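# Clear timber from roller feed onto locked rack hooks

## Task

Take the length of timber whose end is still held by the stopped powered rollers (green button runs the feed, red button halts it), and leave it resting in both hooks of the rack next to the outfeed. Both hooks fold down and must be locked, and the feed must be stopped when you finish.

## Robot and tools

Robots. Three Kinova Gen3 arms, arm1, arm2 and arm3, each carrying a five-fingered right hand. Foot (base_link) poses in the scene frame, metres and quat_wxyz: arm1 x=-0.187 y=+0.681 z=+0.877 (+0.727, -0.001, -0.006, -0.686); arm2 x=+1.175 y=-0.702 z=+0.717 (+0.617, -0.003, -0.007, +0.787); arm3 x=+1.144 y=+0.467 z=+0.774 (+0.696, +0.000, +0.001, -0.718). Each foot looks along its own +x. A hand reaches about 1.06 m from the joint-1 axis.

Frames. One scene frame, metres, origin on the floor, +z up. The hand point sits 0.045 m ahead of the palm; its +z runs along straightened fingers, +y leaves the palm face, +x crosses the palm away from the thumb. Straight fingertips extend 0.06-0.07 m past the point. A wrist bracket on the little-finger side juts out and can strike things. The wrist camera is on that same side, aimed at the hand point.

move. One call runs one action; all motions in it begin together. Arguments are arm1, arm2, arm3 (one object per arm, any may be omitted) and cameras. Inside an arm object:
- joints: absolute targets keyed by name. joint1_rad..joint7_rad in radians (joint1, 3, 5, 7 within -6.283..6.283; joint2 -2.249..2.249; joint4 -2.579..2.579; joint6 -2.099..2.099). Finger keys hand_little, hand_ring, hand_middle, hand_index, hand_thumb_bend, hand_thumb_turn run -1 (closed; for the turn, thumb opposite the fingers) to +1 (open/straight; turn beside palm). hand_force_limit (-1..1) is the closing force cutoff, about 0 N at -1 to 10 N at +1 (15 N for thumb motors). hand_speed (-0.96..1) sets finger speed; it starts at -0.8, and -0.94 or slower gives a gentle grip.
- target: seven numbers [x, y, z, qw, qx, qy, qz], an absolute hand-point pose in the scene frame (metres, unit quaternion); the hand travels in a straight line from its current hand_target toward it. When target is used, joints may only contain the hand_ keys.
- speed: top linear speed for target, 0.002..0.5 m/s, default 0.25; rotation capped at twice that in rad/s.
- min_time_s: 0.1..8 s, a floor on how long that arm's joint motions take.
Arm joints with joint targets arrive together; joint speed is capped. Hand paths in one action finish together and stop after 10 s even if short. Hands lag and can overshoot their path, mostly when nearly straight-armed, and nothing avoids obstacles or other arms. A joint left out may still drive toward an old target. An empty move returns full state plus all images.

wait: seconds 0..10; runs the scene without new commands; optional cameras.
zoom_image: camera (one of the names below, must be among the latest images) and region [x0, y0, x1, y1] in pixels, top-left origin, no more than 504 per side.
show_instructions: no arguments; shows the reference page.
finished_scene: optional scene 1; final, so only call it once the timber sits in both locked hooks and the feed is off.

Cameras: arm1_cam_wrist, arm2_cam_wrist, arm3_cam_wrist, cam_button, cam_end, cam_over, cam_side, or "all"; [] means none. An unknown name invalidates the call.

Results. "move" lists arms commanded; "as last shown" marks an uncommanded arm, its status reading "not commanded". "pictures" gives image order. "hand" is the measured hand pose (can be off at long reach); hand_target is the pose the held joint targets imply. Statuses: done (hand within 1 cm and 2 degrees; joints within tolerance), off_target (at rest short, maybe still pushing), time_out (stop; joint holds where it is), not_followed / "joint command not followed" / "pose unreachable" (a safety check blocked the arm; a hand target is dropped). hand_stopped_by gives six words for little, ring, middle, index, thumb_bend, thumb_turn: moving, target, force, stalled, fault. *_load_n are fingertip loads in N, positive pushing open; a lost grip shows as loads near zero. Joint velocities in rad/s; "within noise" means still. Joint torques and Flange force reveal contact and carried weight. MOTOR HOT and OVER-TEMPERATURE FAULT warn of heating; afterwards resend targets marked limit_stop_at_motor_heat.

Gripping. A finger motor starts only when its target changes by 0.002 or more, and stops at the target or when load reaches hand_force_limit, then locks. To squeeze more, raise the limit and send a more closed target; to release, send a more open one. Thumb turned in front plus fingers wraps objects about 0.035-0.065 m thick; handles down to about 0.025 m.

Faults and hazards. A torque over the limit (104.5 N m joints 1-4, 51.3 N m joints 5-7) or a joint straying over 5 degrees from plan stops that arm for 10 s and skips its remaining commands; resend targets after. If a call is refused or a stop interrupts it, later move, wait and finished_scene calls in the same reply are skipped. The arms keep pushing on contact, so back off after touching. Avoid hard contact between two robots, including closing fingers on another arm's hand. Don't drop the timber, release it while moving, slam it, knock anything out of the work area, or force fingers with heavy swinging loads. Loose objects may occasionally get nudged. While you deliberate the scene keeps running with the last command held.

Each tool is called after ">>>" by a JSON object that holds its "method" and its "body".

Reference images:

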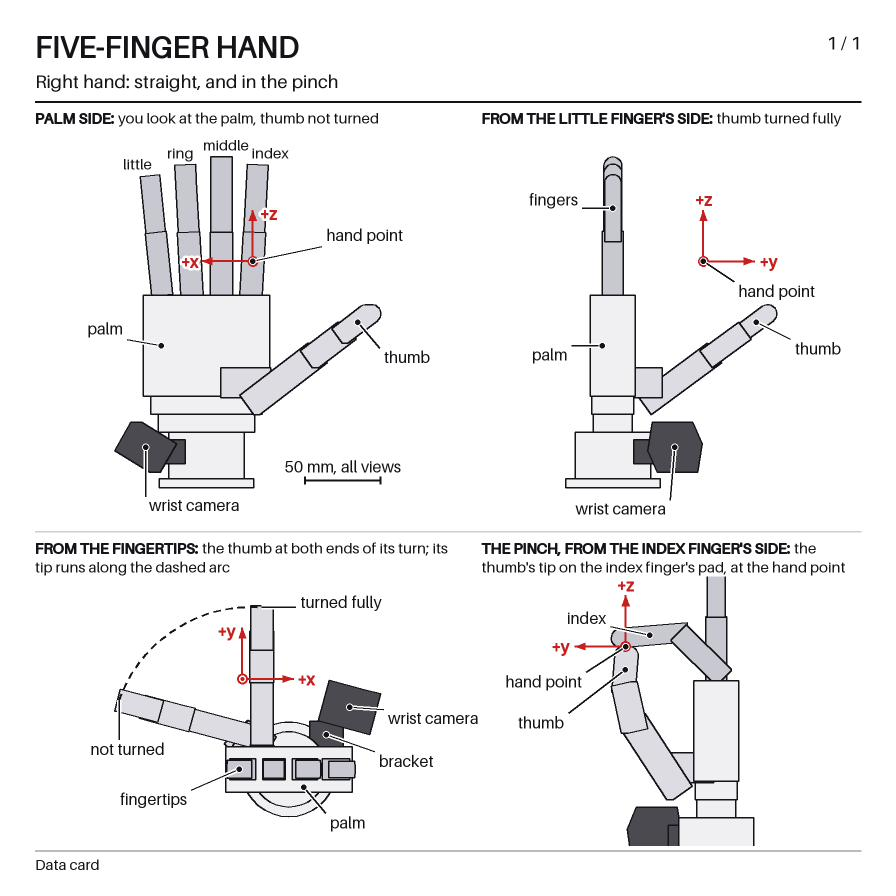

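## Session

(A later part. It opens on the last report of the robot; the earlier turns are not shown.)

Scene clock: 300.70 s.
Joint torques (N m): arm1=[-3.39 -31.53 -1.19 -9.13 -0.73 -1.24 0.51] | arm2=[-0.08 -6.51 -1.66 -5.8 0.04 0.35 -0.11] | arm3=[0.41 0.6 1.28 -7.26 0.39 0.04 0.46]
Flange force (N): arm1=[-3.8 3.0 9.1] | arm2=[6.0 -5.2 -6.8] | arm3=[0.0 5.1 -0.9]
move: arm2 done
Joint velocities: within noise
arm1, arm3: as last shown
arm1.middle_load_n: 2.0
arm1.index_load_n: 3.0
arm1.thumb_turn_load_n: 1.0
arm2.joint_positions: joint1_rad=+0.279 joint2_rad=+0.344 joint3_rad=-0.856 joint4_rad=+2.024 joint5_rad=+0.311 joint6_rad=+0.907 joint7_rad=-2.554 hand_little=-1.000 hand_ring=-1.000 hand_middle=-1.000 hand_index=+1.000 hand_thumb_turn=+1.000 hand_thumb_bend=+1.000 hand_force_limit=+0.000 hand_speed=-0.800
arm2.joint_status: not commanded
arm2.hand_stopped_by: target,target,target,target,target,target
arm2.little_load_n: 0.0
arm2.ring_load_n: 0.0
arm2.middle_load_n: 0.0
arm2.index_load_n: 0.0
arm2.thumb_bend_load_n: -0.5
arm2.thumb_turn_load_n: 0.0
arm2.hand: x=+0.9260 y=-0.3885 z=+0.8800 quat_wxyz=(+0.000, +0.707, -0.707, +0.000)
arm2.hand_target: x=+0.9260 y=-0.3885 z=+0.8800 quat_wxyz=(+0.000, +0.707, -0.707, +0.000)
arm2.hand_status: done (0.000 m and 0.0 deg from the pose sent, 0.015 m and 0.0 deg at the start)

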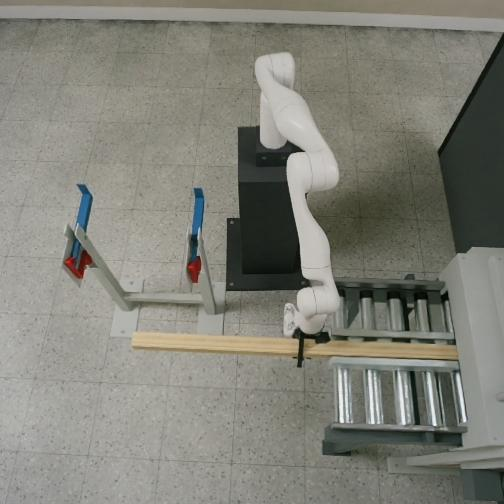

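>>> {"method": "move", "body": {"arm2": {"target": [0.926, -0.3885, 0.95, 0, 0.7071, -0.7071, 0], "speed": 0.15}, "cameras": ["cam_button", "cam_over"]}}

>>> {"method": "zoom_image", "body": {"camera": "cam_button", "region": [120, 200, 290, 420]}}

>>> {"method": "zoom_image", "body": {"camera": "cam_over", "region": [280, 280, 480, 420]}}

Scene clock: 302.87 s.
Joint torques (N m): arm1=[-3.34 -31.47 -1.26 -9.11 -0.69 -1.26 0.48] | arm2=[-0.12 -5.19 -1.23 -6.9 0.04 0.32 -0.09] | arm3=[0.36 0.57 1.29 -7.28 0.39 0.01 0.45]
Flange force (N): arm1=[-3.7 3.1 9.0] | arm2=[7.5 -6.3 -5.2] | arm3=[0.0 5.1 -0.9]
move: arm2 done
Joint velocities: within noise
arm1, arm3: as last shown
arm1.index_load_n: 3.5
arm2.joint_positions: joint1_rad=+0.363 joint2_rad=+0.227 joint3_rad=-0.905 joint4_rad=+1.887 joint5_rad=+0.182 joint6_rad=+1.115 joint7_rad=-2.422 hand_little=-1.000 hand_ring=-1.000 hand_middle=-1.000 hand_index=+1.000 hand_thumb_turn=+1.000 hand_thumb_bend=+1.000 hand_force_limit=+0.000 hand_speed=-0.800
arm2.joint_status: not commanded
arm2.hand_stopped_by: target,target,target,target,target,target
arm2.little_load_n: 0.0
arm2.ring_load_n: 0.0
arm2.middle_load_n: 0.5
arm2.index_load_n: 0.0
arm2.thumb_bend_load_n: 0.0
arm2.thumb_turn_load_n: 0.0
arm2.hand: x=+0.9260 y=-0.3885 z=+0.9500 quat_wxyz=(+0.000, +0.707, -0.707, +0.000)
arm2.hand_target: x=+0.9260 y=-0.3885 z=+0.9500 quat_wxyz=(+0.000, +0.707, -0.707, +0.000)
arm2.hand_status: done (0.000 m and 0.0 deg from the pose sent, 0.070 m and 0.0 deg at the start)

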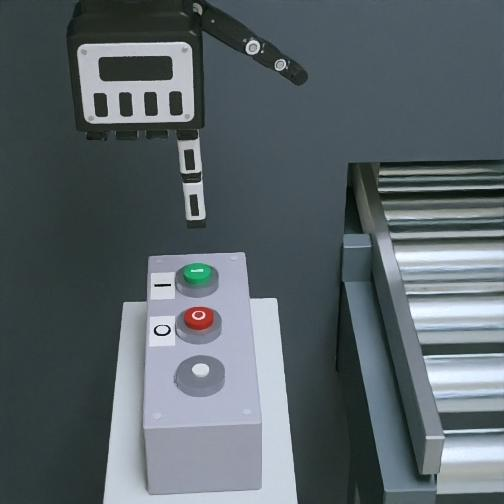

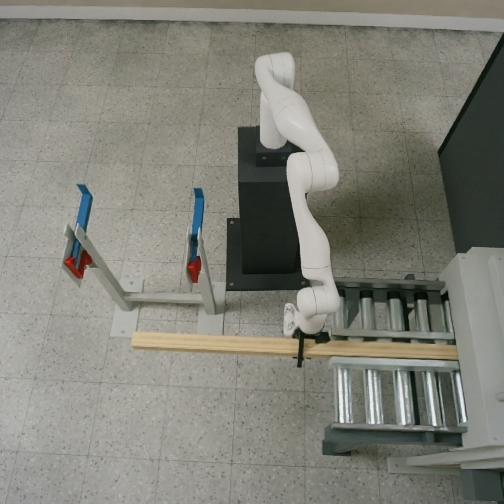

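Scaled by 2.291 from the camera's image (finer frame: 720x720).

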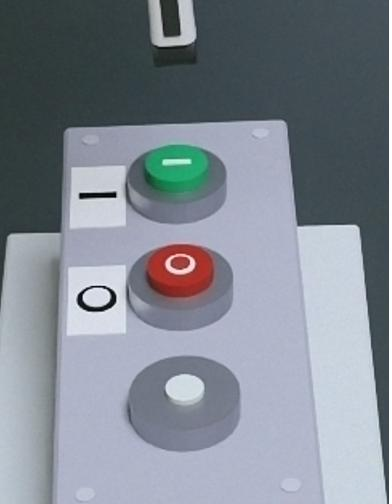

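Scaled by 2.520 from the camera's image (finer frame: 720x720).

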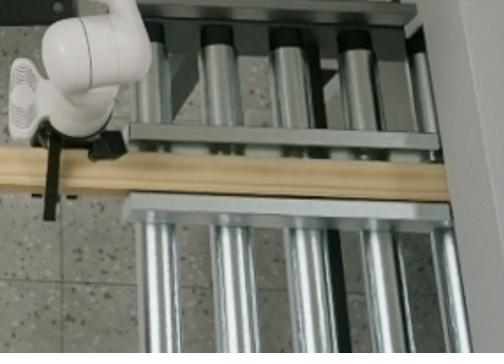

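>>> {"method": "move", "body": {"arm1": {"joints": {"hand_thumb_bend": 0.3, "hand_speed": -0.85, "hand_force_limit": -0.4}}}}

>>> {"method": "move", "body": {"arm1": {"joints": {"hand_little": -0.7, "hand_ring": -0.7, "hand_middle": -0.7, "hand_index": -0.7, "hand_speed": -0.9, "hand_force_limit": -0.1}}, "cameras": ["arm1_cam_wrist", "cam_side"]}}

>>> {"method": "zoom_image", "body": {"camera": "cam_side", "region": [150, 240, 280, 370]}}

Scene clock: 304.50 s.
Joint torques (N m): arm1=[-3.06 -31.86 -1.17 -9.36 -0.82 -1.43 0.34] | arm2=[-0.14 -5.24 -1.28 -6.88 0.06 0.32 -0.12] | arm3=[0.38 0.56 1.22 -7.26 0.38 0.04 0.47]
Flange force (N): arm1=[-3.5 2.9 9.3] | arm2=[7.3 -6.5 -5.2] | arm3=[-0.1 5.0 -0.9]
move: arm1 off_target
Joint velocities: within noise
arm1.joint_positions: joint1_rad=-0.192 joint2_rad=+1.402 joint3_rad=+0.071 joint4_rad=+0.905 joint5_rad=-0.089 joint6_rad=+0.849 joint7_rad=-3.320 hand_little=-0.324 hand_ring=-0.296 hand_middle=-0.296 hand_index=-0.305 hand_thumb_turn=-1.000 hand_thumb_bend=+0.819 hand_force_limit=-0.400 hand_speed=-0.850
arm1.joint_status: hand_thumb_bend off_target (ended at +0.819, target +0.300); the others done
arm1.hand_stopped_by: force,force,force,force,force,target
arm1.little_load_n: 3.0
arm1.ring_load_n: 2.0
arm1.middle_load_n: 3.0
arm1.index_load_n: 3.5
arm1.thumb_bend_load_n: 4.5
arm1.thumb_turn_load_n: 1.5
arm1.hand: x=-0.1000 y=-0.0160 z=+0.7080 quat_wxyz=(+0.000, -1.000, +0.000, +0.000)
arm1.hand_target: x=-0.1000 y=-0.0160 z=+0.7080 quat_wxyz=(+0.000, -1.000, +0.000, +0.000)
arm1.hand_status: not commanded
arm2: as last shown
arm2.middle_load_n: 0.0
arm3.joint_positions: joint1_rad=+0.362 joint2_rad=-0.482 joint3_rad=-0.168 joint4_rad=+1.635 joint5_rad=-0.061 joint6_rad=+1.896 joint7_rad=-2.109 hand_little=+1.000 hand_ring=+1.000 hand_middle=+1.000 hand_index=+1.000 hand_thumb_turn=+1.000 hand_thumb_bend=+1.000 hand_force_limit=+0.000 hand_speed=-0.800
arm3.joint_status: not commanded
arm3.hand_stopped_by: target,target,target,target,target,target
arm3.little_load_n: 0.0
arm3.ring_load_n: 0.0
arm3.middle_load_n: 0.0
arm3.index_load_n: 0.0
arm3.thumb_bend_load_n: -0.5
arm3.thumb_turn_load_n: -0.5
arm3.hand: x=+1.1452 y=+0.2838 z=+1.2405 quat_wxyz=(-0.027, -0.917, -0.396, +0.034)
arm3.hand_target: x=+1.1452 y=+0.2838 z=+1.2405 quat_wxyz=(-0.027, -0.917, -0.396, +0.034)
arm3.hand_status: not commanded
pictures: none

Scene clock: 305.40 s.
Joint torques (N m): arm1=[-3.01 -32.08 -1.2 -9.47 -0.84 -1.45 0.41] | arm2=[-0.12 -5.24 -1.24 -6.91 0.04 0.34 -0.1] | arm3=[0.34 0.59 1.22 -7.26 0.38 0.04 0.47]
Flange force (N): arm1=[-3.4 2.8 9.6] | arm2=[7.4 -6.3 -5.0] | arm3=[-0.1 5.0 -0.9]
move: arm1 off_target
Joint velocities: within noise
arm1.joint_positions: joint1_rad=-0.192 joint2_rad=+1.402 joint3_rad=+0.071 joint4_rad=+0.905 joint5_rad=-0.089 joint6_rad=+0.849 joint7_rad=-3.320 hand_little=-0.341 hand_ring=-0.313 hand_middle=-0.312 hand_index=-0.313 hand_thumb_turn=-1.000 hand_thumb_bend=+0.819 hand_force_limit=-0.100 hand_speed=-0.900
arm1.joint_status: hand_little off_target (ended at -0.341, target -0.700); hand_ring off_target (ended at -0.313, target -0.700); hand_middle off_target (ended at -0.312, target -0.700); hand_index off_target (ended at -0.313, target -0.700); the others done
arm1.hand_stopped_by: force,force,force,force,force,target
arm1.little_load_n: 5.5
arm1.ring_load_n: 5.0
arm1.middle_load_n: 6.5
arm1.index_load_n: 4.5
arm1.thumb_bend_load_n: 5.5
arm1.thumb_turn_load_n: 1.5
arm1.hand: x=-0.1000 y=-0.0160 z=+0.7080 quat_wxyz=(+0.000, -1.000, +0.000, +0.000)
arm1.hand_target: x=-0.1000 y=-0.0160 z=+0.7080 quat_wxyz=(+0.000, -1.000, +0.000, +0.000)
arm1.hand_status: not commanded
arm2, arm3: as last shown
arm3.index_load_n: -0.5
arm3.thumb_bend_load_n: 0.0
arm3.thumb_turn_load_n: 0.0

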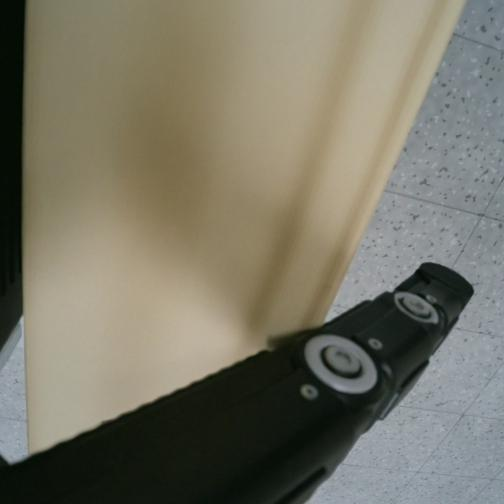

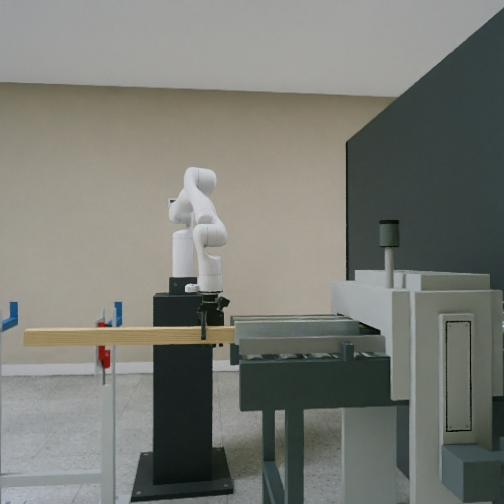

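Scaled by 3.877 from the camera's image (finer frame: 720x720).

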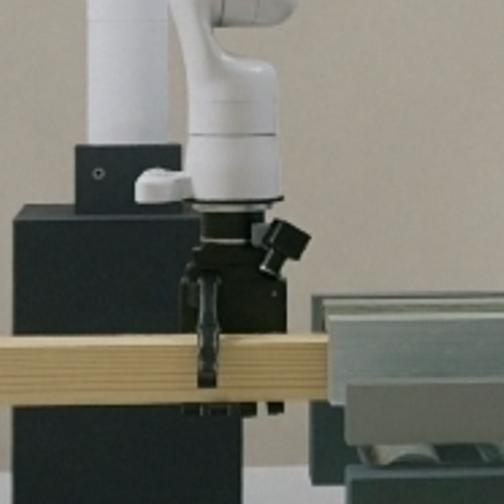

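>>> {"method": "move", "body": {"arm1": {"target": [-0.16, -0.016, 0.708, 0, 1, 0, 0], "speed": 0.05}, "cameras": ["arm1_cam_wrist", "cam_side", "cam_over"]}}

>>> {"method": "zoom_image", "body": {"camera": "cam_over", "region": [280, 280, 480, 420]}}

Scene clock: 308.00 s.
Joint torques (N m): arm1=[-0.42 -30.14 1.28 -7.99 0.32 -0.87 0.27] | arm2=[-0.16 -5.19 -1.26 -6.88 0.06 0.33 -0.11] | arm3=[0.42 0.6 1.19 -7.27 0.38 0.01 0.46]
Flange force (N): arm1=[0.3 2.8 8.3] | arm2=[7.5 -6.6 -5.3] | arm3=[-0.1 4.8 -1.0]
move: arm1 done
Joint velocities: within noise
arm1.joint_positions: joint1_rad=-0.098 joint2_rad=+1.382 joint3_rad=+0.062 joint4_rad=+0.955 joint5_rad=-0.077 joint6_rad=+0.816 joint7_rad=-3.233 hand_little=-0.341 hand_ring=-0.313 hand_middle=-0.312 hand_index=-0.313 hand_thumb_turn=-1.000 hand_thumb_bend=+0.819 hand_force_limit=-0.100 hand_speed=-0.900
arm1.joint_status: not commanded
arm1.hand_stopped_by: force,force,force,force,force,target
arm1.little_load_n: 1.0
arm1.ring_load_n: 1.5
arm1.middle_load_n: 4.5
arm1.index_load_n: 5.5
arm1.thumb_bend_load_n: 3.0
arm1.thumb_turn_load_n: 2.5
arm1.hand: x=-0.1600 y=-0.0160 z=+0.7080 quat_wxyz=(+0.000, -1.000, +0.000, +0.000)
arm1.hand_target: x=-0.1600 y=-0.0160 z=+0.7080 quat_wxyz=(+0.000, -1.000, +0.000, +0.000)
arm1.hand_status: done (0.000 m and 0.0 deg from the pose sent, 0.060 m and 0.0 deg at the start)
arm2, arm3: as last shown
arm3.index_load_n: 0.0
pictures: arm1_cam_wrist, cam_over, cam_side

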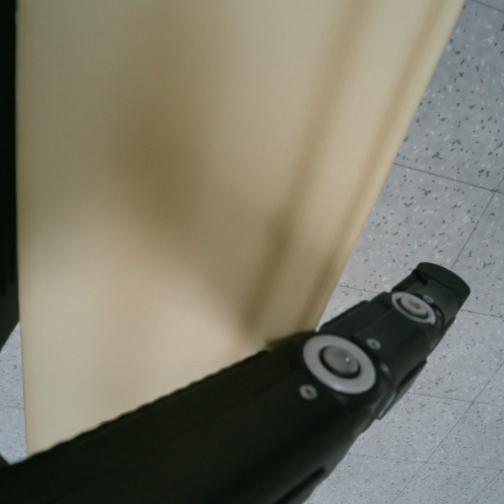

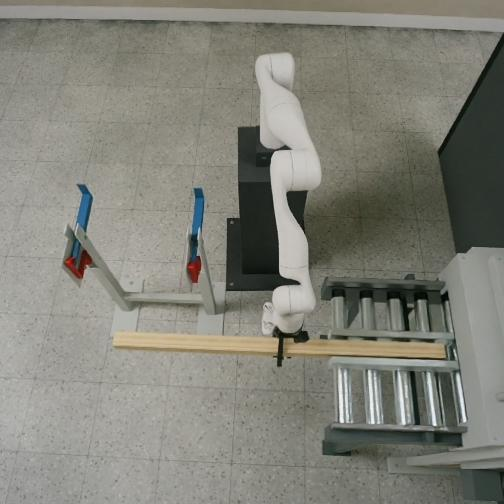

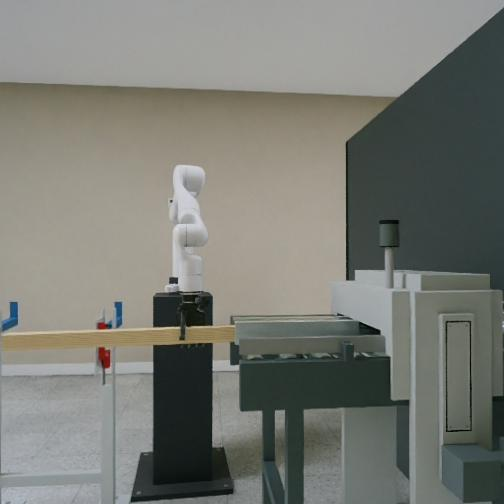

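Scaled by 2.520 from the camera's image (finer frame: 720x720).

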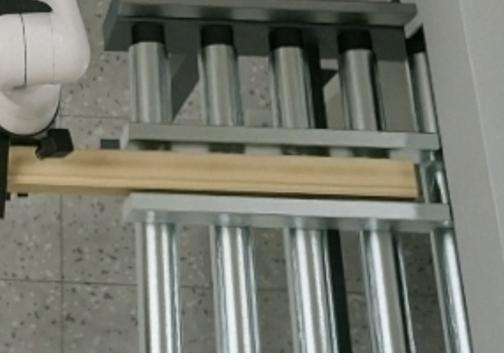

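>>> {"method": "move", "body": {"arm1": {"joints": {"hand_little": -0.75, "hand_ring": -0.75, "hand_middle": -0.75, "hand_index": -0.75, "hand_speed": -0.92, "hand_force_limit": 0.0}}}}

>>> {"method": "move", "body": {"arm1": {"joints": {"hand_thumb_bend": 0.2, "hand_speed": -0.85, "hand_force_limit": -0.25}}, "cameras": ["cam_side"]}}

>>> {"method": "zoom_image", "body": {"camera": "cam_side", "region": [0, 270, 250, 400]}}

>>> {"method": "move", "body": {"arm1": {"target": [-0.16, -0.016, 0.738, 0, 1, 0, 0], "speed": 0.03}, "cameras": ["arm1_cam_wrist", "cam_side", "cam_over"]}}

>>> {"method": "zoom_image", "body": {"camera": "cam_side", "region": [0, 270, 250, 400]}}

Scene clock: 314.27 s.
Joint torques (N m): arm1=[-0.44 -30.14 1.37 -8.04 0.36 -0.91 0.26] | arm2=[-0.12 -5.17 -1.22 -6.89 0.03 0.34 -0.09] | arm3=[0.38 0.57 1.22 -7.27 0.36 0.04 0.48]
Flange force (N): arm1=[0.2 2.7 8.2] | arm2=[7.5 -6.3 -5.2] | arm3=[-0.1 5.0 -0.9]
move: arm1 off_target
Joint velocities: within noise
arm1.joint_positions: joint1_rad=-0.098 joint2_rad=+1.382 joint3_rad=+0.062 joint4_rad=+0.955 joint5_rad=-0.077 joint6_rad=+0.816 joint7_rad=-3.233 hand_little=-0.414 hand_ring=-0.341 hand_middle=-0.318 hand_index=-0.313 hand_thumb_turn=-1.000 hand_thumb_bend=+0.819 hand_force_limit=+0.000 hand_speed=-0.920
arm1.joint_status: hand_little off_target (ended at -0.414, target -0.750); hand_ring off_target (ended at -0.341, target -0.750); hand_middle off_target (ended at -0.318, target -0.750); hand_index off_target (ended at -0.313, target -0.750); the others done
arm1.hand_stopped_by: force,force,force,force,force,target
arm1.little_load_n: 6.5
arm1.ring_load_n: 2.0
arm1.middle_load_n: 2.5
arm1.index_load_n: 5.0
arm1.thumb_bend_load_n: 4.0
arm1.thumb_turn_load_n: 6.5
arm1.hand: x=-0.1600 y=-0.0160 z=+0.7080 quat_wxyz=(+0.000, -1.000, +0.000, +0.000)
arm1.hand_target: x=-0.1600 y=-0.0160 z=+0.7080 quat_wxyz=(+0.000, -1.000, +0.000, +0.000)
arm1.hand_status: not commanded
arm2, arm3: as last shown
pictures: none

Scene clock: 314.90 s.
Joint torques (N m): arm1=[-0.46 -30.09 1.29 -8.03 0.45 -0.93 0.35] | arm2=[-0.12 -5.21 -1.24 -6.92 0.03 0.36 -0.13] | arm3=[0.39 0.61 1.29 -7.24 0.4 0.05 0.46]
Flange force (N): arm1=[0.3 2.7 8.1] | arm2=[7.5 -6.5 -5.0] | arm3=[0.0 5.1 -0.9]
move: arm1 off_target
Joint velocities: within noise
arm1.joint_positions: joint1_rad=-0.098 joint2_rad=+1.382 joint3_rad=+0.062 joint4_rad=+0.955 joint5_rad=-0.077 joint6_rad=+0.816 joint7_rad=-3.233 hand_little=-0.414 hand_ring=-0.341 hand_middle=-0.318 hand_index=-0.313 hand_thumb_turn=-1.000 hand_thumb_bend=+0.801 hand_force_limit=-0.250 hand_speed=-0.850
arm1.joint_status: hand_thumb_bend off_target (ended at +0.801, target +0.200); the others done
arm1.hand_stopped_by: force,force,force,force,force,target
arm1.little_load_n: 6.5
arm1.ring_load_n: 1.5
arm1.middle_load_n: 2.5
arm1.index_load_n: 5.5
arm1.thumb_bend_load_n: 5.5
arm1.thumb_turn_load_n: 6.5
arm1.hand: x=-0.1600 y=-0.0160 z=+0.7080 quat_wxyz=(+0.000, -1.000, +0.000, +0.000)
arm1.hand_target: x=-0.1600 y=-0.0160 z=+0.7080 quat_wxyz=(+0.000, -1.000, +0.000, +0.000)
arm1.hand_status: not commanded
arm2, arm3: as last shown

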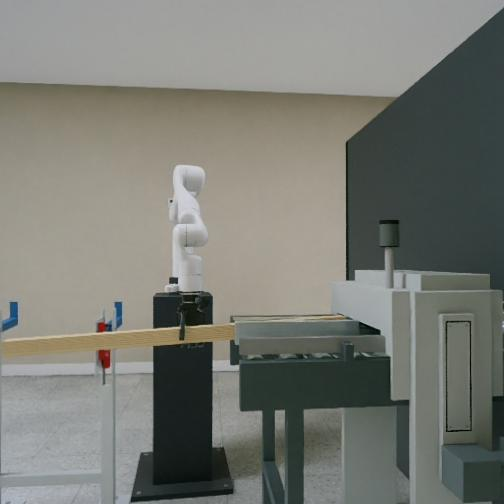

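Scaled by 2.016 from the camera's image (finer frame: 720x720).

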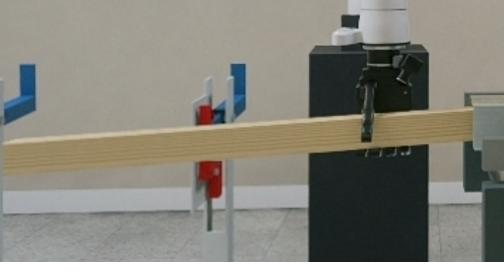

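Scene clock: 316.40 s.
Joint torques (N m): arm1=[-0.45 -30.01 1.38 -8.18 0.4 -0.91 0.26] | arm2=[-0.13 -5.2 -1.27 -6.89 0.04 0.35 -0.09] | arm3=[0.41 0.59 1.22 -7.25 0.41 0.01 0.44]
Flange force (N): arm1=[0.2 2.8 8.1] | arm2=[7.4 -6.4 -5.1] | arm3=[-0.1 4.9 -1.0]
move: arm1 done
Joint velocities: within noise
arm1.joint_positions: joint1_rad=-0.100 joint2_rad=+1.324 joint3_rad=+0.064 joint4_rad=+0.987 joint5_rad=-0.076 joint6_rad=+0.843 joint7_rad=-3.232 hand_little=-0.414 hand_ring=-0.341 hand_middle=-0.318 hand_index=-0.313 hand_thumb_turn=-1.000 hand_thumb_bend=+0.801 hand_force_limit=-0.250 hand_speed=-0.850
arm1.joint_status: not commanded
arm1.hand_stopped_by: force,force,force,force,force,target
arm1.little_load_n: 6.5
arm1.ring_load_n: 2.0
arm1.middle_load_n: 2.5
arm1.index_load_n: 5.5
arm1.thumb_bend_load_n: 6.0
arm1.thumb_turn_load_n: 6.5
arm1.hand: x=-0.1600 y=-0.0160 z=+0.7380 quat_wxyz=(+0.000, -1.000, +0.000, +0.000)
arm1.hand_target: x=-0.1600 y=-0.0160 z=+0.7380 quat_wxyz=(+0.000, -1.000, +0.000, +0.000)
arm1.hand_status: done (0.000 m and 0.0 deg from the pose sent, 0.030 m and 0.0 deg at the start)
arm2, arm3: as last shown
pictures: arm1_cam_wrist, cam_over, cam_side

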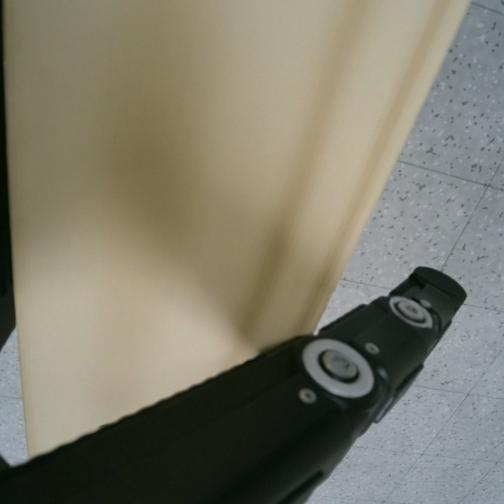

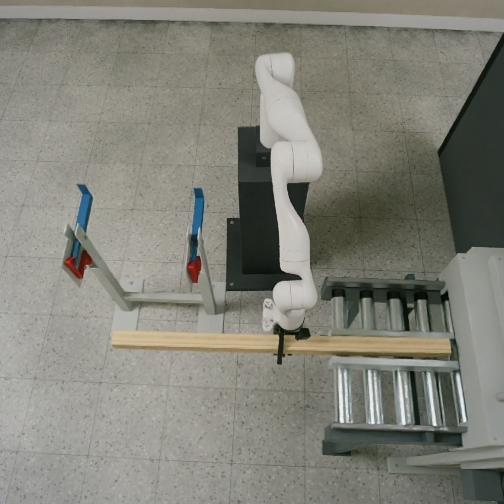

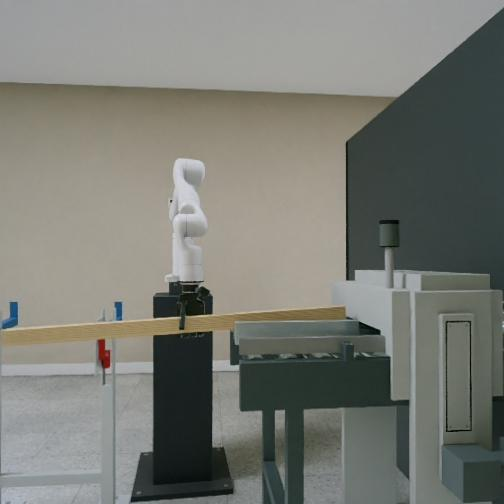

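Scaled by 2.016 from the camera's image (finer frame: 720x720).

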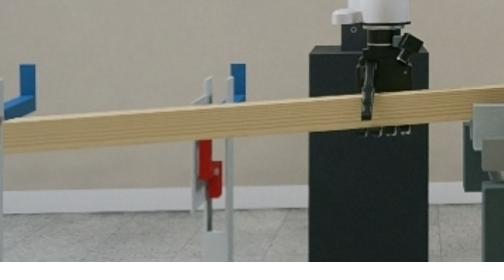

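>>> {"method": "move", "body": {"arm1": {"target": [-0.18, -0.016, 0.85, 0, 0.99945, 0, -0.0332], "speed": 0.06}, "cameras": ["arm1_cam_wrist", "cam_side", "cam_over"]}}

>>> {"method": "zoom_image", "body": {"camera": "cam_side", "region": [0, 200, 400, 400]}}

Scene clock: 320.20 s.
Joint torques (N m): arm1=[-0.42 -29.36 2.05 -9.06 0.66 -0.86 0.23] | arm2=[-0.16 -5.22 -1.24 -6.9 0.04 0.35 -0.1] | arm3=[0.43 0.58 1.21 -7.2 0.39 0.01 0.48]
Flange force (N): arm1=[0.8 2.4 7.6] | arm2=[7.5 -6.5 -5.1] | arm3=[-0.1 5.0 -1.2]
move: arm1 done
Joint velocities: within noise
arm1.joint_positions: joint1_rad=-0.125 joint2_rad=+1.139 joint3_rad=+0.115 joint4_rad=+1.034 joint5_rad=-0.041 joint6_rad=+0.991 joint7_rad=-3.252 hand_little=-0.414 hand_ring=-0.341 hand_middle=-0.318 hand_index=-0.313 hand_thumb_turn=-1.000 hand_thumb_bend=+0.801 hand_force_limit=-0.250 hand_speed=-0.850
arm1.joint_status: not commanded
arm1.hand_stopped_by: force,force,force,force,force,target
arm1.little_load_n: 6.5
arm1.ring_load_n: 1.5
arm1.middle_load_n: 2.5
arm1.index_load_n: 5.5
arm1.thumb_bend_load_n: 6.0
arm1.thumb_turn_load_n: 6.0
arm1.hand: x=-0.1800 y=-0.0160 z=+0.8500 quat_wxyz=(+0.000, -0.999, +0.000, +0.033)
arm1.hand_target: x=-0.1800 y=-0.0160 z=+0.8500 quat_wxyz=(+0.000, -0.999, +0.000, +0.033)
arm1.hand_status: done (0.000 m and 0.0 deg from the pose sent, 0.114 m and 3.8 deg at the start)
arm2, arm3: as last shown
pictures: arm1_cam_wrist, cam_over, cam_side

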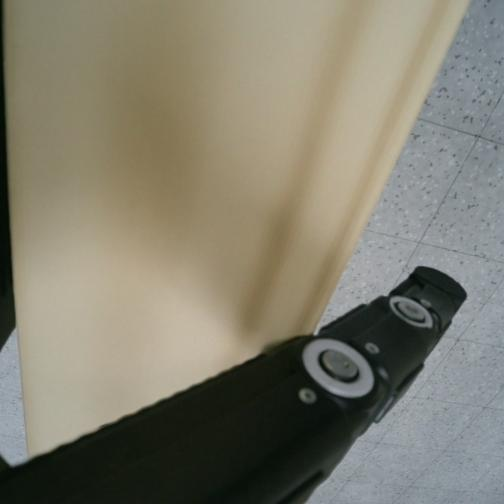

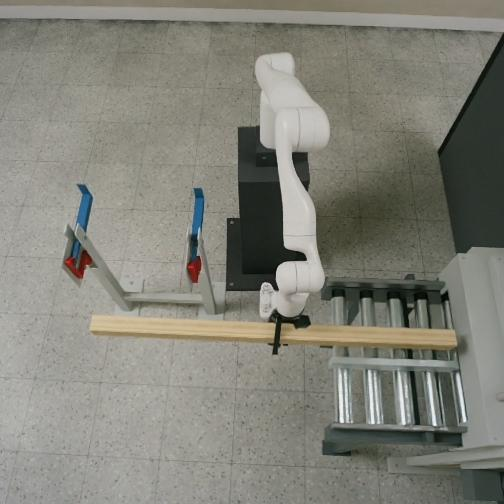

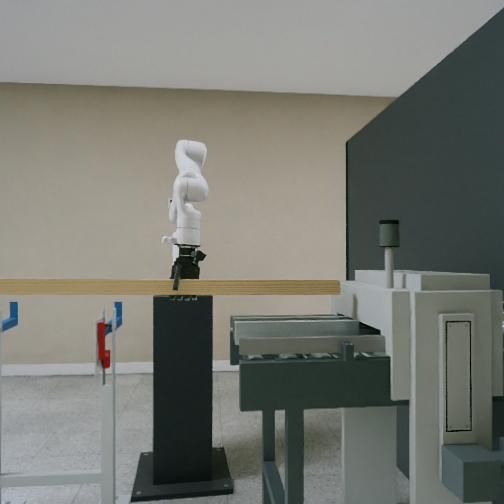

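Scaled by 1.260 from the camera's image (finer frame: 720x720).

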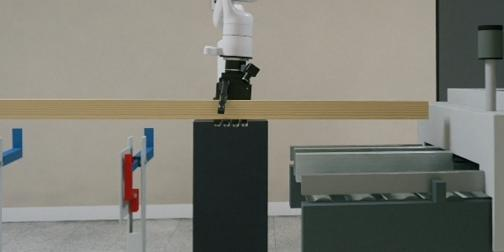

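>>> {"method": "move", "body": {"arm1": {"target": [-0.40, 0.15, 0.86, 0, 0.99945, 0, -0.0332], "speed": 0.1}, "cameras": ["cam_side", "cam_over", "cam_end"]}}

>>> {"method": "move", "body": {"arm1": {"target": [-0.658, 0.437, 0.86, 0, 0.99945, 0, -0.0332], "speed": 0.1}, "cameras": ["cam_side", "cam_over", "cam_end", "arm1_cam_wrist"]}}

Scene clock: 324.57 s.
Joint torques (N m): arm1=[-0.64 -23.54 1.32 -6.64 0.53 -1.1 0.41] | arm2=[-0.13 -5.22 -1.23 -6.89 0.05 0.34 -0.1] | arm3=[0.36 0.59 1.25 -7.28 0.4 0.03 0.46]
Flange force (N): arm1=[0.1 1.3 7.4] | arm2=[7.5 -6.4 -5.1] | arm3=[0.0 5.0 -0.9]
move: arm1 done
Joint velocities: within noise
arm1.joint_positions: joint1_rad=+0.281 joint2_rad=+0.867 joint3_rad=+0.080 joint4_rad=+1.675 joint5_rad=+0.021 joint6_rad=+0.591 joint7_rad=-2.884 hand_little=-0.414 hand_ring=-0.341 hand_middle=-0.318 hand_index=-0.313 hand_thumb_turn=-1.000 hand_thumb_bend=+0.801 hand_force_limit=-0.250 hand_speed=-0.850
arm1.joint_status: not commanded
arm1.hand_stopped_by: force,force,force,force,force,target
arm1.little_load_n: 6.0
arm1.ring_load_n: 2.0
arm1.middle_load_n: 2.5
arm1.index_load_n: 5.5
arm1.thumb_bend_load_n: 5.5
arm1.thumb_turn_load_n: 6.5
arm1.hand: x=-0.3999 y=+0.1500 z=+0.8600 quat_wxyz=(+0.000, -0.999, +0.000, +0.033)
arm1.hand_target: x=-0.4000 y=+0.1500 z=+0.8600 quat_wxyz=(+0.000, -0.999, +0.000, +0.033)
arm1.hand_status: done (0.000 m and 0.0 deg from the pose sent, 0.276 m and 0.0 deg at the start)
arm2.joint_positions: joint1_rad=+0.363 joint2_rad=+0.227 joint3_rad=-0.905 joint4_rad=+1.887 joint5_rad=+0.182 joint6_rad=+1.115 joint7_rad=-2.422 hand_little=-1.000 hand_ring=-1.000 hand_middle=-1.000 hand_index=+1.000 hand_thumb_turn=+1.000 hand_thumb_bend=+1.000 hand_force_limit=+0.000 hand_speed=-0.800
arm2.joint_status: not commanded
arm2.hand_stopped_by: target,target,target,target,target,target
arm2.little_load_n: 0.0
arm2.ring_load_n: 0.0
arm2.middle_load_n: 0.0
arm2.index_load_n: 0.0
arm2.thumb_bend_load_n: -0.5
arm2.thumb_turn_load_n: -0.5
arm2.hand: x=+0.9260 y=-0.3885 z=+0.9500 quat_wxyz=(+0.000, +0.707, -0.707, +0.000)
arm2.hand_target: x=+0.9260 y=-0.3885 z=+0.9500 quat_wxyz=(+0.000, +0.707, -0.707, +0.000)
arm2.hand_status: not commanded
arm3: as last shown
pictures: cam_end, cam_over, cam_side

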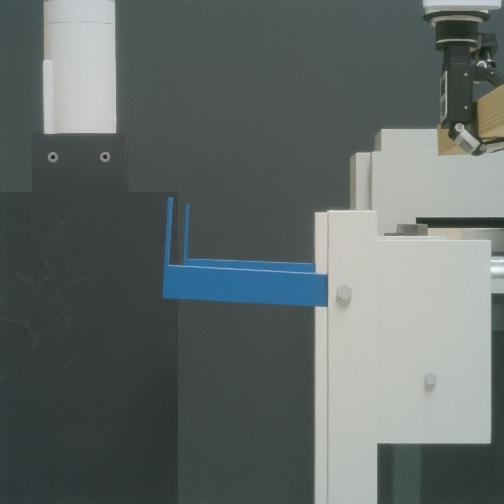

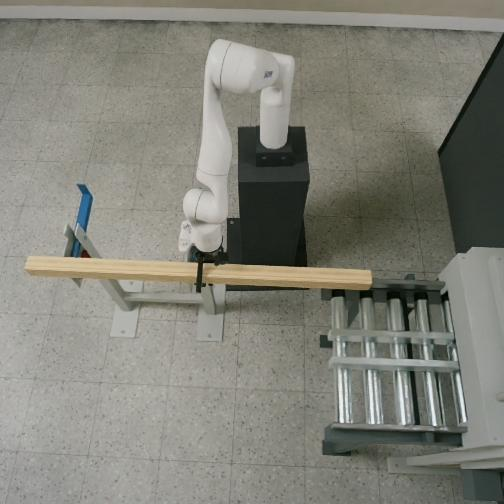

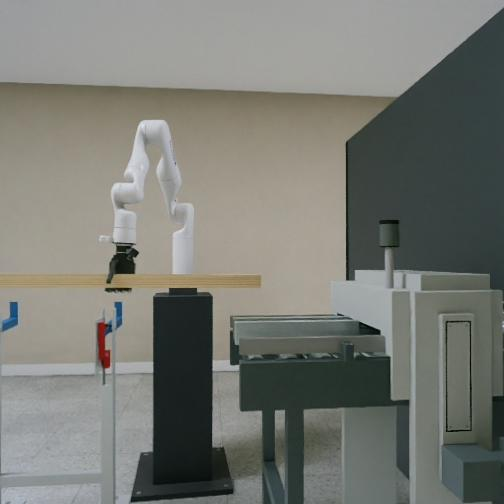

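Scene clock: 328.93 s.
Joint torques (N m): arm1=[-0.7 -22 -0.25 -5.9 0.33 -1.3 0.38] | arm2=[-0.11 -5.2 -1.23 -6.91 0.04 0.35 -0.11] | arm3=[0.44 0.59 1.25 -7.23 0.4 0.05 0.48]
Flange force (N): arm1=[-0.9 0.5 7.0] | arm2=[7.5 -6.4 -5.1] | arm3=[-0.1 5.1 -1.0]
move: arm1 done
Joint velocities: within noise
arm1.joint_positions: joint1_rad=+1.186 joint2_rad=+0.801 joint3_rad=-0.048 joint4_rad=+1.829 joint5_rad=+0.175 joint6_rad=+0.458 joint7_rad=-2.201 hand_little=-0.414 hand_ring=-0.341 hand_middle=-0.318 hand_index=-0.313 hand_thumb_turn=-1.000 hand_thumb_bend=+0.801 hand_force_limit=-0.250 hand_speed=-0.850
arm1.joint_status: not commanded
arm1.hand_stopped_by: force,force,force,force,force,target
arm1.little_load_n: 6.5
arm1.ring_load_n: 2.0
arm1.middle_load_n: 2.5
arm1.index_load_n: 5.5
arm1.thumb_bend_load_n: 5.5
arm1.thumb_turn_load_n: 7.0
arm1.hand: x=-0.6580 y=+0.4369 z=+0.8600 quat_wxyz=(+0.000, -0.999, +0.000, +0.033)
arm1.hand_target: x=-0.6580 y=+0.4370 z=+0.8600 quat_wxyz=(+0.000, -0.999, +0.000, +0.033)
arm1.hand_status: done (0.000 m and 0.0 deg from the pose sent, 0.386 m and 0.0 deg at the start)
arm2: as last shown
arm2.thumb_bend_load_n: 0.0
arm2.thumb_turn_load_n: 0.0
arm3.joint_positions: joint1_rad=+0.362 joint2_rad=-0.482 joint3_rad=-0.168 joint4_rad=+1.635 joint5_rad=-0.061 joint6_rad=+1.896 joint7_rad=-2.109 hand_little=+1.000 hand_ring=+1.000 hand_middle=+1.000 hand_index=+1.000 hand_thumb_turn=+1.000 hand_thumb_bend=+1.000 hand_force_limit=+0.000 hand_speed=-0.800
arm3.joint_status: not commanded
arm3.hand_stopped_by: target,target,target,target,target,target
arm3.little_load_n: 0.0
arm3.ring_load_n: 0.0
arm3.middle_load_n: 0.0
arm3.index_load_n: 0.0
arm3.thumb_bend_load_n: 0.0
arm3.thumb_turn_load_n: 0.0
arm3.hand: x=+1.1452 y=+0.2838 z=+1.2405 quat_wxyz=(-0.027, -0.917, -0.396, +0.034)
arm3.hand_target: x=+1.1452 y=+0.2838 z=+1.2405 quat_wxyz=(-0.027, -0.917, -0.396, +0.034)
arm3.hand_status: not commanded
pictures: arm1_cam_wrist, cam_end, cam_over, cam_side

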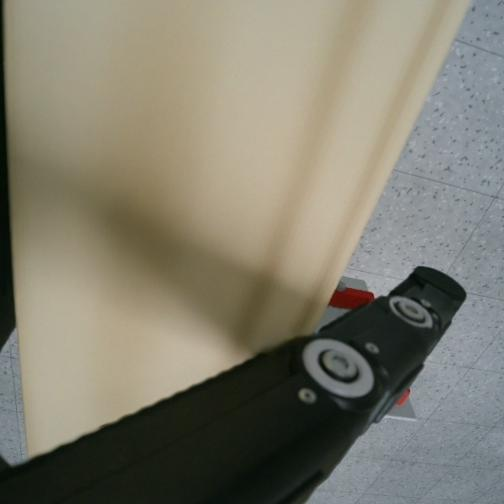

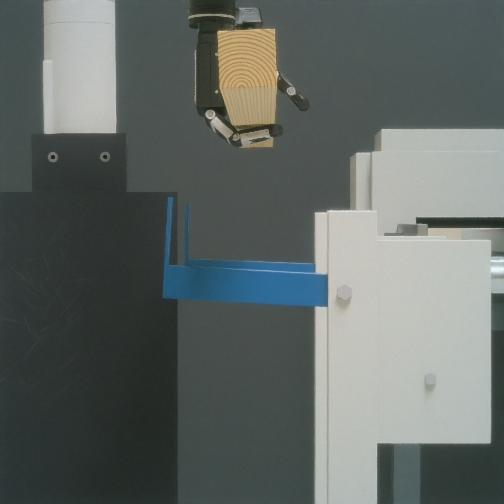

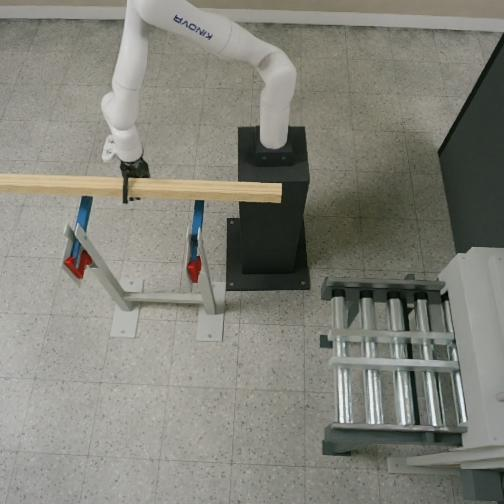

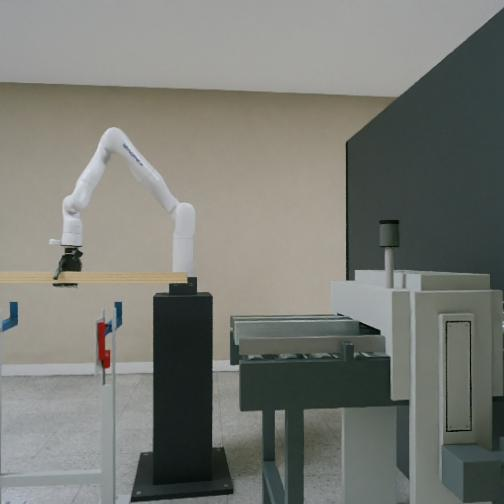

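>>> {"method": "move", "body": {"arm1": {"target": [-0.658, 0.437, 0.76, 0, 0.99959, 0, -0.0288], "speed": 0.08}, "cameras": ["cam_side", "cam_over", "cam_end"]}}

>>> {"method": "zoom_image", "body": {"camera": "cam_end", "region": [150, 100, 350, 330]}}

>>> {"method": "zoom_image", "body": {"camera": "cam_side", "region": [0, 240, 220, 400]}}

Scene clock: 332.97 s.
Joint torques (N m): arm1=[-0.61 -23.08 0.09 -4.05 0.19 -1.22 0.29] | arm2=[-0.14 -5.19 -1.23 -6.88 0.04 0.33 -0.13] | arm3=[0.38 0.59 1.24 -7.25 0.39 0.02 0.47]
Flange force (N): arm1=[-0.8 0.4 7.2] | arm2=[7.5 -6.5 -5.3] | arm3=[0.0 5.0 -1.0]
move: arm1 done
Joint velocities: within noise
arm1.joint_positions: joint1_rad=+1.169 joint2_rad=+1.027 joint3_rad=-0.016 joint4_rad=+1.796 joint5_rad=+0.192 joint6_rad=+0.271 joint7_rad=-2.222 hand_little=-0.414 hand_ring=-0.341 hand_middle=-0.318 hand_index=-0.313 hand_thumb_turn=-1.000 hand_thumb_bend=+0.801 hand_force_limit=-0.250 hand_speed=-0.850
arm1.joint_status: not commanded
arm1.hand_stopped_by: force,force,force,force,force,target
arm1.little_load_n: 6.5
arm1.ring_load_n: 2.0
arm1.middle_load_n: 2.5
arm1.index_load_n: 5.5
arm1.thumb_bend_load_n: 5.5
arm1.thumb_turn_load_n: 6.5
arm1.hand: x=-0.6580 y=+0.4370 z=+0.7600 quat_wxyz=(+0.000, -1.000, +0.000, +0.029)
arm1.hand_target: x=-0.6580 y=+0.4370 z=+0.7600 quat_wxyz=(+0.000, -1.000, +0.000, +0.029)
arm1.hand_status: done (0.000 m and 0.0 deg from the pose sent, 0.100 m and 0.5 deg at the start)
arm2, arm3: as last shown
arm2.thumb_bend_load_n: -0.5
arm2.thumb_turn_load_n: 0.5
pictures: cam_end, cam_over, cam_side

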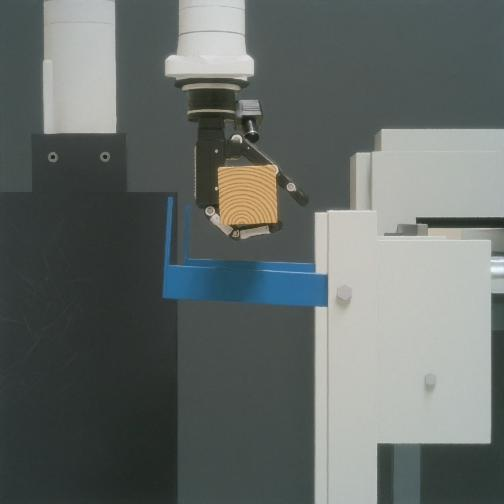

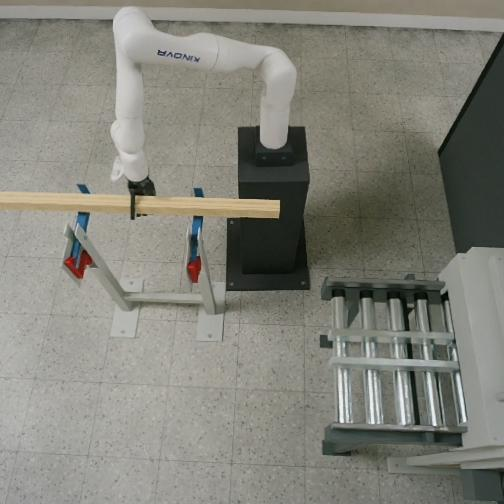

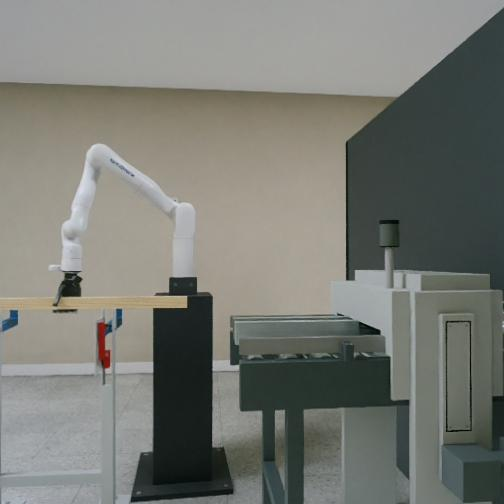

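Scaled by 2.191 from the camera's image (finer frame: 720x720).

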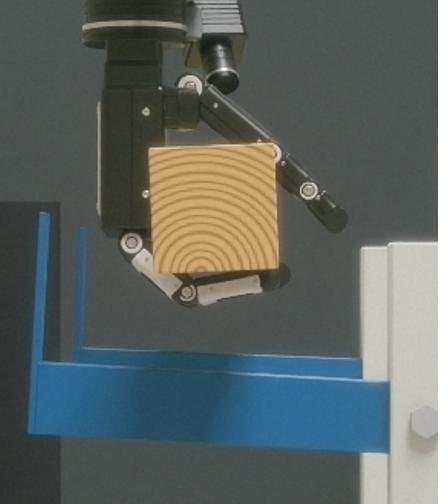

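Scaled by 2.291 from the camera's image (finer frame: 720x720).

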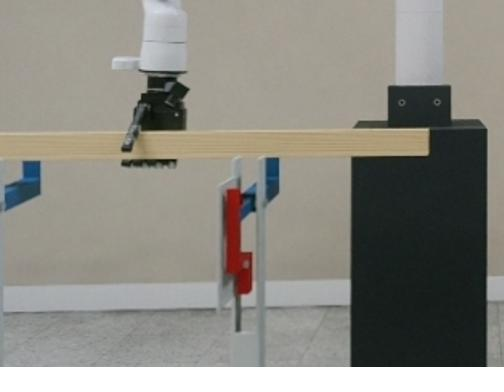

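>>> {"method": "move", "body": {"arm1": {"target": [-0.658, 0.437, 0.725, 0, 0.99959, 0, -0.0288], "speed": 0.04}, "cameras": ["cam_end"]}}

>>> {"method": "move", "body": {"arm1": {"target": [-0.658, 0.437, 0.719, 0, 0.99959, 0, -0.0288], "speed": 0.02}, "cameras": ["cam_end"]}}

>>> {"method": "zoom_image", "body": {"camera": "cam_end", "region": [150, 150, 400, 330]}}

Scene clock: 335.53 s.
Joint torques (N m): arm1=[-0.63 -23.44 0.27 -3.46 0.2 -1.19 0.32] | arm2=[-0.11 -5.21 -1.2 -6.93 0.03 0.34 -0.11] | arm3=[0.42 0.61 1.22 -7.25 0.4 0.07 0.45]
Flange force (N): arm1=[-1.0 0.5 7.5] | arm2=[7.5 -6.4 -5.0] | arm3=[-0.1 4.9 -0.8]
move: arm1 done
Joint velocities: within noise
arm1.joint_positions: joint1_rad=+1.162 joint2_rad=+1.109 joint3_rad=-0.004 joint4_rad=+1.770 joint5_rad=+0.195 joint6_rad=+0.215 joint7_rad=-2.228 hand_little=-0.414 hand_ring=-0.341 hand_middle=-0.318 hand_index=-0.313 hand_thumb_turn=-1.000 hand_thumb_bend=+0.801 hand_force_limit=-0.250 hand_speed=-0.850
arm1.joint_status: not commanded
arm1.hand_stopped_by: force,force,force,force,force,target
arm1.little_load_n: 6.5
arm1.ring_load_n: 2.0
arm1.middle_load_n: 2.5
arm1.index_load_n: 5.5
arm1.thumb_bend_load_n: 6.0
arm1.thumb_turn_load_n: 6.5
arm1.hand: x=-0.6580 y=+0.4370 z=+0.7250 quat_wxyz=(+0.000, -1.000, +0.000, +0.029)
arm1.hand_target: x=-0.6580 y=+0.4370 z=+0.7250 quat_wxyz=(+0.000, -1.000, +0.000, +0.029)
arm1.hand_status: done (0.000 m and 0.0 deg from the pose sent, 0.035 m and 0.0 deg at the start)
arm2, arm3: as last shown
arm2.thumb_bend_load_n: 0.0
arm2.thumb_turn_load_n: 0.0

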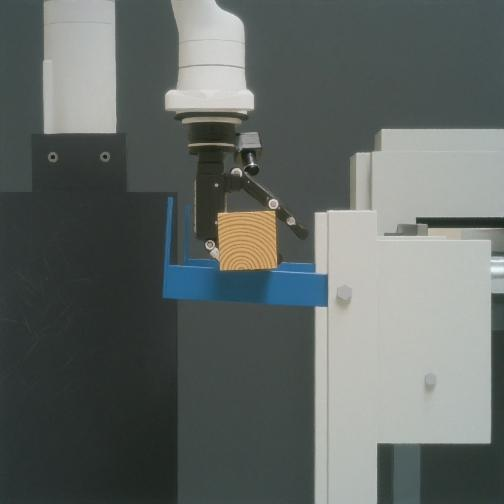

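Scene clock: 336.50 s.
Joint torques (N m): arm1=[-0.57 -23.55 0.34 -3.43 0.13 -1.26 0.32] | arm2=[-0.15 -5.19 -1.24 -6.9 0.04 0.34 -0.1] | arm3=[0.42 0.58 1.24 -7.3 0.37 0.06 0.48]
Flange force (N): arm1=[-1.0 0.6 7.5] | arm2=[7.5 -6.5 -5.1] | arm3=[-0.1 5.0 -0.7]
move: arm1 done
Joint velocities: within noise
arm1.joint_positions: joint1_rad=+1.161 joint2_rad=+1.123 joint3_rad=-0.002 joint4_rad=+1.764 joint5_rad=+0.195 joint6_rad=+0.206 joint7_rad=-2.229 hand_little=-0.414 hand_ring=-0.341 hand_middle=-0.318 hand_index=-0.313 hand_thumb_turn=-1.000 hand_thumb_bend=+0.801 hand_force_limit=-0.250 hand_speed=-0.850
arm1.joint_status: not commanded
arm1.hand_stopped_by: force,force,force,force,force,target
arm1.little_load_n: 6.5
arm1.ring_load_n: 1.5
arm1.middle_load_n: 2.5
arm1.index_load_n: 5.0
arm1.thumb_bend_load_n: 6.0
arm1.thumb_turn_load_n: 6.5
arm1.hand: x=-0.6580 y=+0.4370 z=+0.7190 quat_wxyz=(+0.000, -1.000, +0.000, +0.029)
arm1.hand_target: x=-0.6580 y=+0.4370 z=+0.7190 quat_wxyz=(+0.000, -1.000, +0.000, +0.029)
arm1.hand_status: done (0.000 m and 0.0 deg from the pose sent, 0.006 m and 0.0 deg at the start)
arm2, arm3: as last shown
arm2.middle_load_n: 0.5

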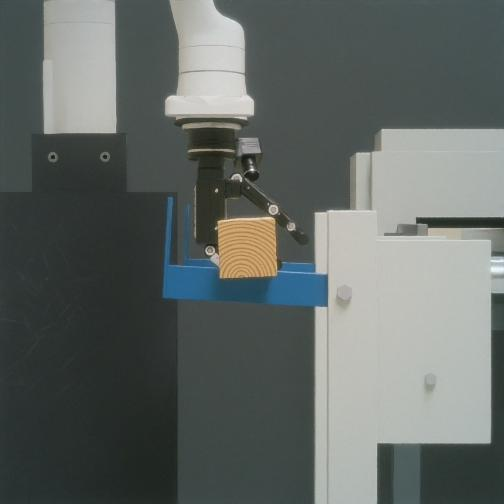

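Scaled by 2.016 from the camera's image (finer frame: 720x720).

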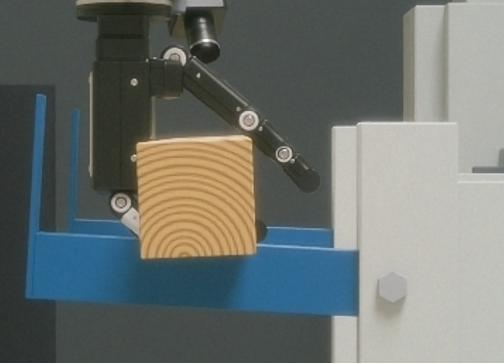

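>>> {"method": "move", "body": {"arm1": {"target": [-0.658, 0.437, 0.716, 0, 0.99959, 0, -0.0288], "speed": 0.02}}}

>>> {"method": "move", "body": {"arm1": {"target": [-0.658, 0.437, 0.714, 0, 0.99959, 0, -0.0288], "speed": 0.02}, "cameras": ["cam_end"]}}

Scene clock: 338.00 s.
Joint torques (N m): arm1=[-0.55 -23.39 0.3 -3.32 0.12 -1.19 0.3] | arm2=[-0.14 -5.22 -1.24 -6.9 0.07 0.34 -0.1] | arm3=[0.37 0.59 1.25 -7.24 0.41 0.05 0.48]
Flange force (N): arm1=[-0.9 0.5 7.3] | arm2=[7.5 -6.5 -5.2] | arm3=[0.0 5.1 -0.9]
move: arm1 done
Joint velocities: within noise
arm1.joint_positions: joint1_rad=+1.161 joint2_rad=+1.130 joint3_rad=-0.001 joint4_rad=+1.761 joint5_rad=+0.195 joint6_rad=+0.202 joint7_rad=-2.229 hand_little=-0.414 hand_ring=-0.341 hand_middle=-0.318 hand_index=-0.313 hand_thumb_turn=-1.000 hand_thumb_bend=+0.801 hand_force_limit=-0.250 hand_speed=-0.850
arm1.joint_status: not commanded
arm1.hand_stopped_by: force,force,force,force,force,target
arm1.little_load_n: 6.5
arm1.ring_load_n: 2.5
arm1.middle_load_n: 2.5
arm1.index_load_n: 5.0
arm1.thumb_bend_load_n: 6.0
arm1.thumb_turn_load_n: 6.0
arm1.hand: x=-0.6580 y=+0.4370 z=+0.7160 quat_wxyz=(+0.000, -1.000, +0.000, +0.029)
arm1.hand_target: x=-0.6580 y=+0.4370 z=+0.7160 quat_wxyz=(+0.000, -1.000, +0.000, +0.029)
arm1.hand_status: done (0.000 m and 0.0 deg from the pose sent, 0.003 m and 0.0 deg at the start)
arm2, arm3: as last shown
arm2.middle_load_n: 0.0
pictures: none

Scene clock: 338.97 s.
Joint torques (N m): arm1=[-0.59 -23.34 0.24 -3.33 0.17 -1.18 0.29] | arm2=[-0.11 -5.22 -1.27 -6.86 0.02 0.34 -0.11] | arm3=[0.4 0.61 1.22 -7.23 0.38 0.05 0.45]
Flange force (N): arm1=[-0.7 0.4 7.1] | arm2=[7.3 -6.3 -5.1] | arm3=[-0.1 4.9 -1.0]
move: arm1 done
Joint velocities: within noise
arm1.joint_positions: joint1_rad=+1.160 joint2_rad=+1.134 joint3_rad=-0.001 joint4_rad=+1.759 joint5_rad=+0.195 joint6_rad=+0.199 joint7_rad=-2.230 hand_little=-0.414 hand_ring=-0.341 hand_middle=-0.318 hand_index=-0.313 hand_thumb_turn=-1.000 hand_thumb_bend=+0.801 hand_force_limit=-0.250 hand_speed=-0.850
arm1.joint_status: not commanded
arm1.hand_stopped_by: force,force,force,force,force,target
arm1.little_load_n: 6.0
arm1.ring_load_n: 1.5
arm1.middle_load_n: 2.5
arm1.index_load_n: 5.5
arm1.thumb_bend_load_n: 6.0
arm1.thumb_turn_load_n: 6.5
arm1.hand: x=-0.6580 y=+0.4370 z=+0.7140 quat_wxyz=(+0.000, -1.000, +0.000, +0.029)
arm1.hand_target: x=-0.6580 y=+0.4370 z=+0.7140 quat_wxyz=(+0.000, -1.000, +0.000, +0.029)
arm1.hand_status: done (0.000 m and 0.0 deg from the pose sent, 0.002 m and 0.0 deg at the start)
arm2, arm3: as last shown

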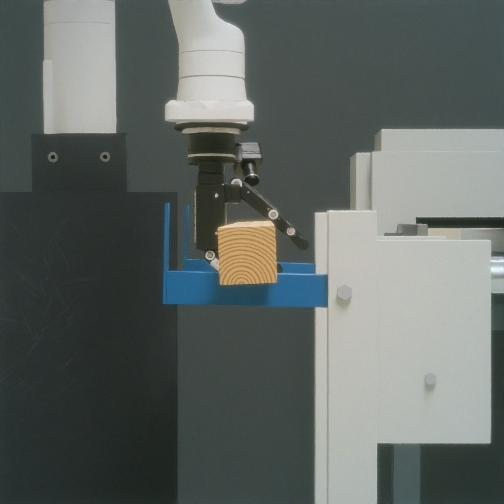

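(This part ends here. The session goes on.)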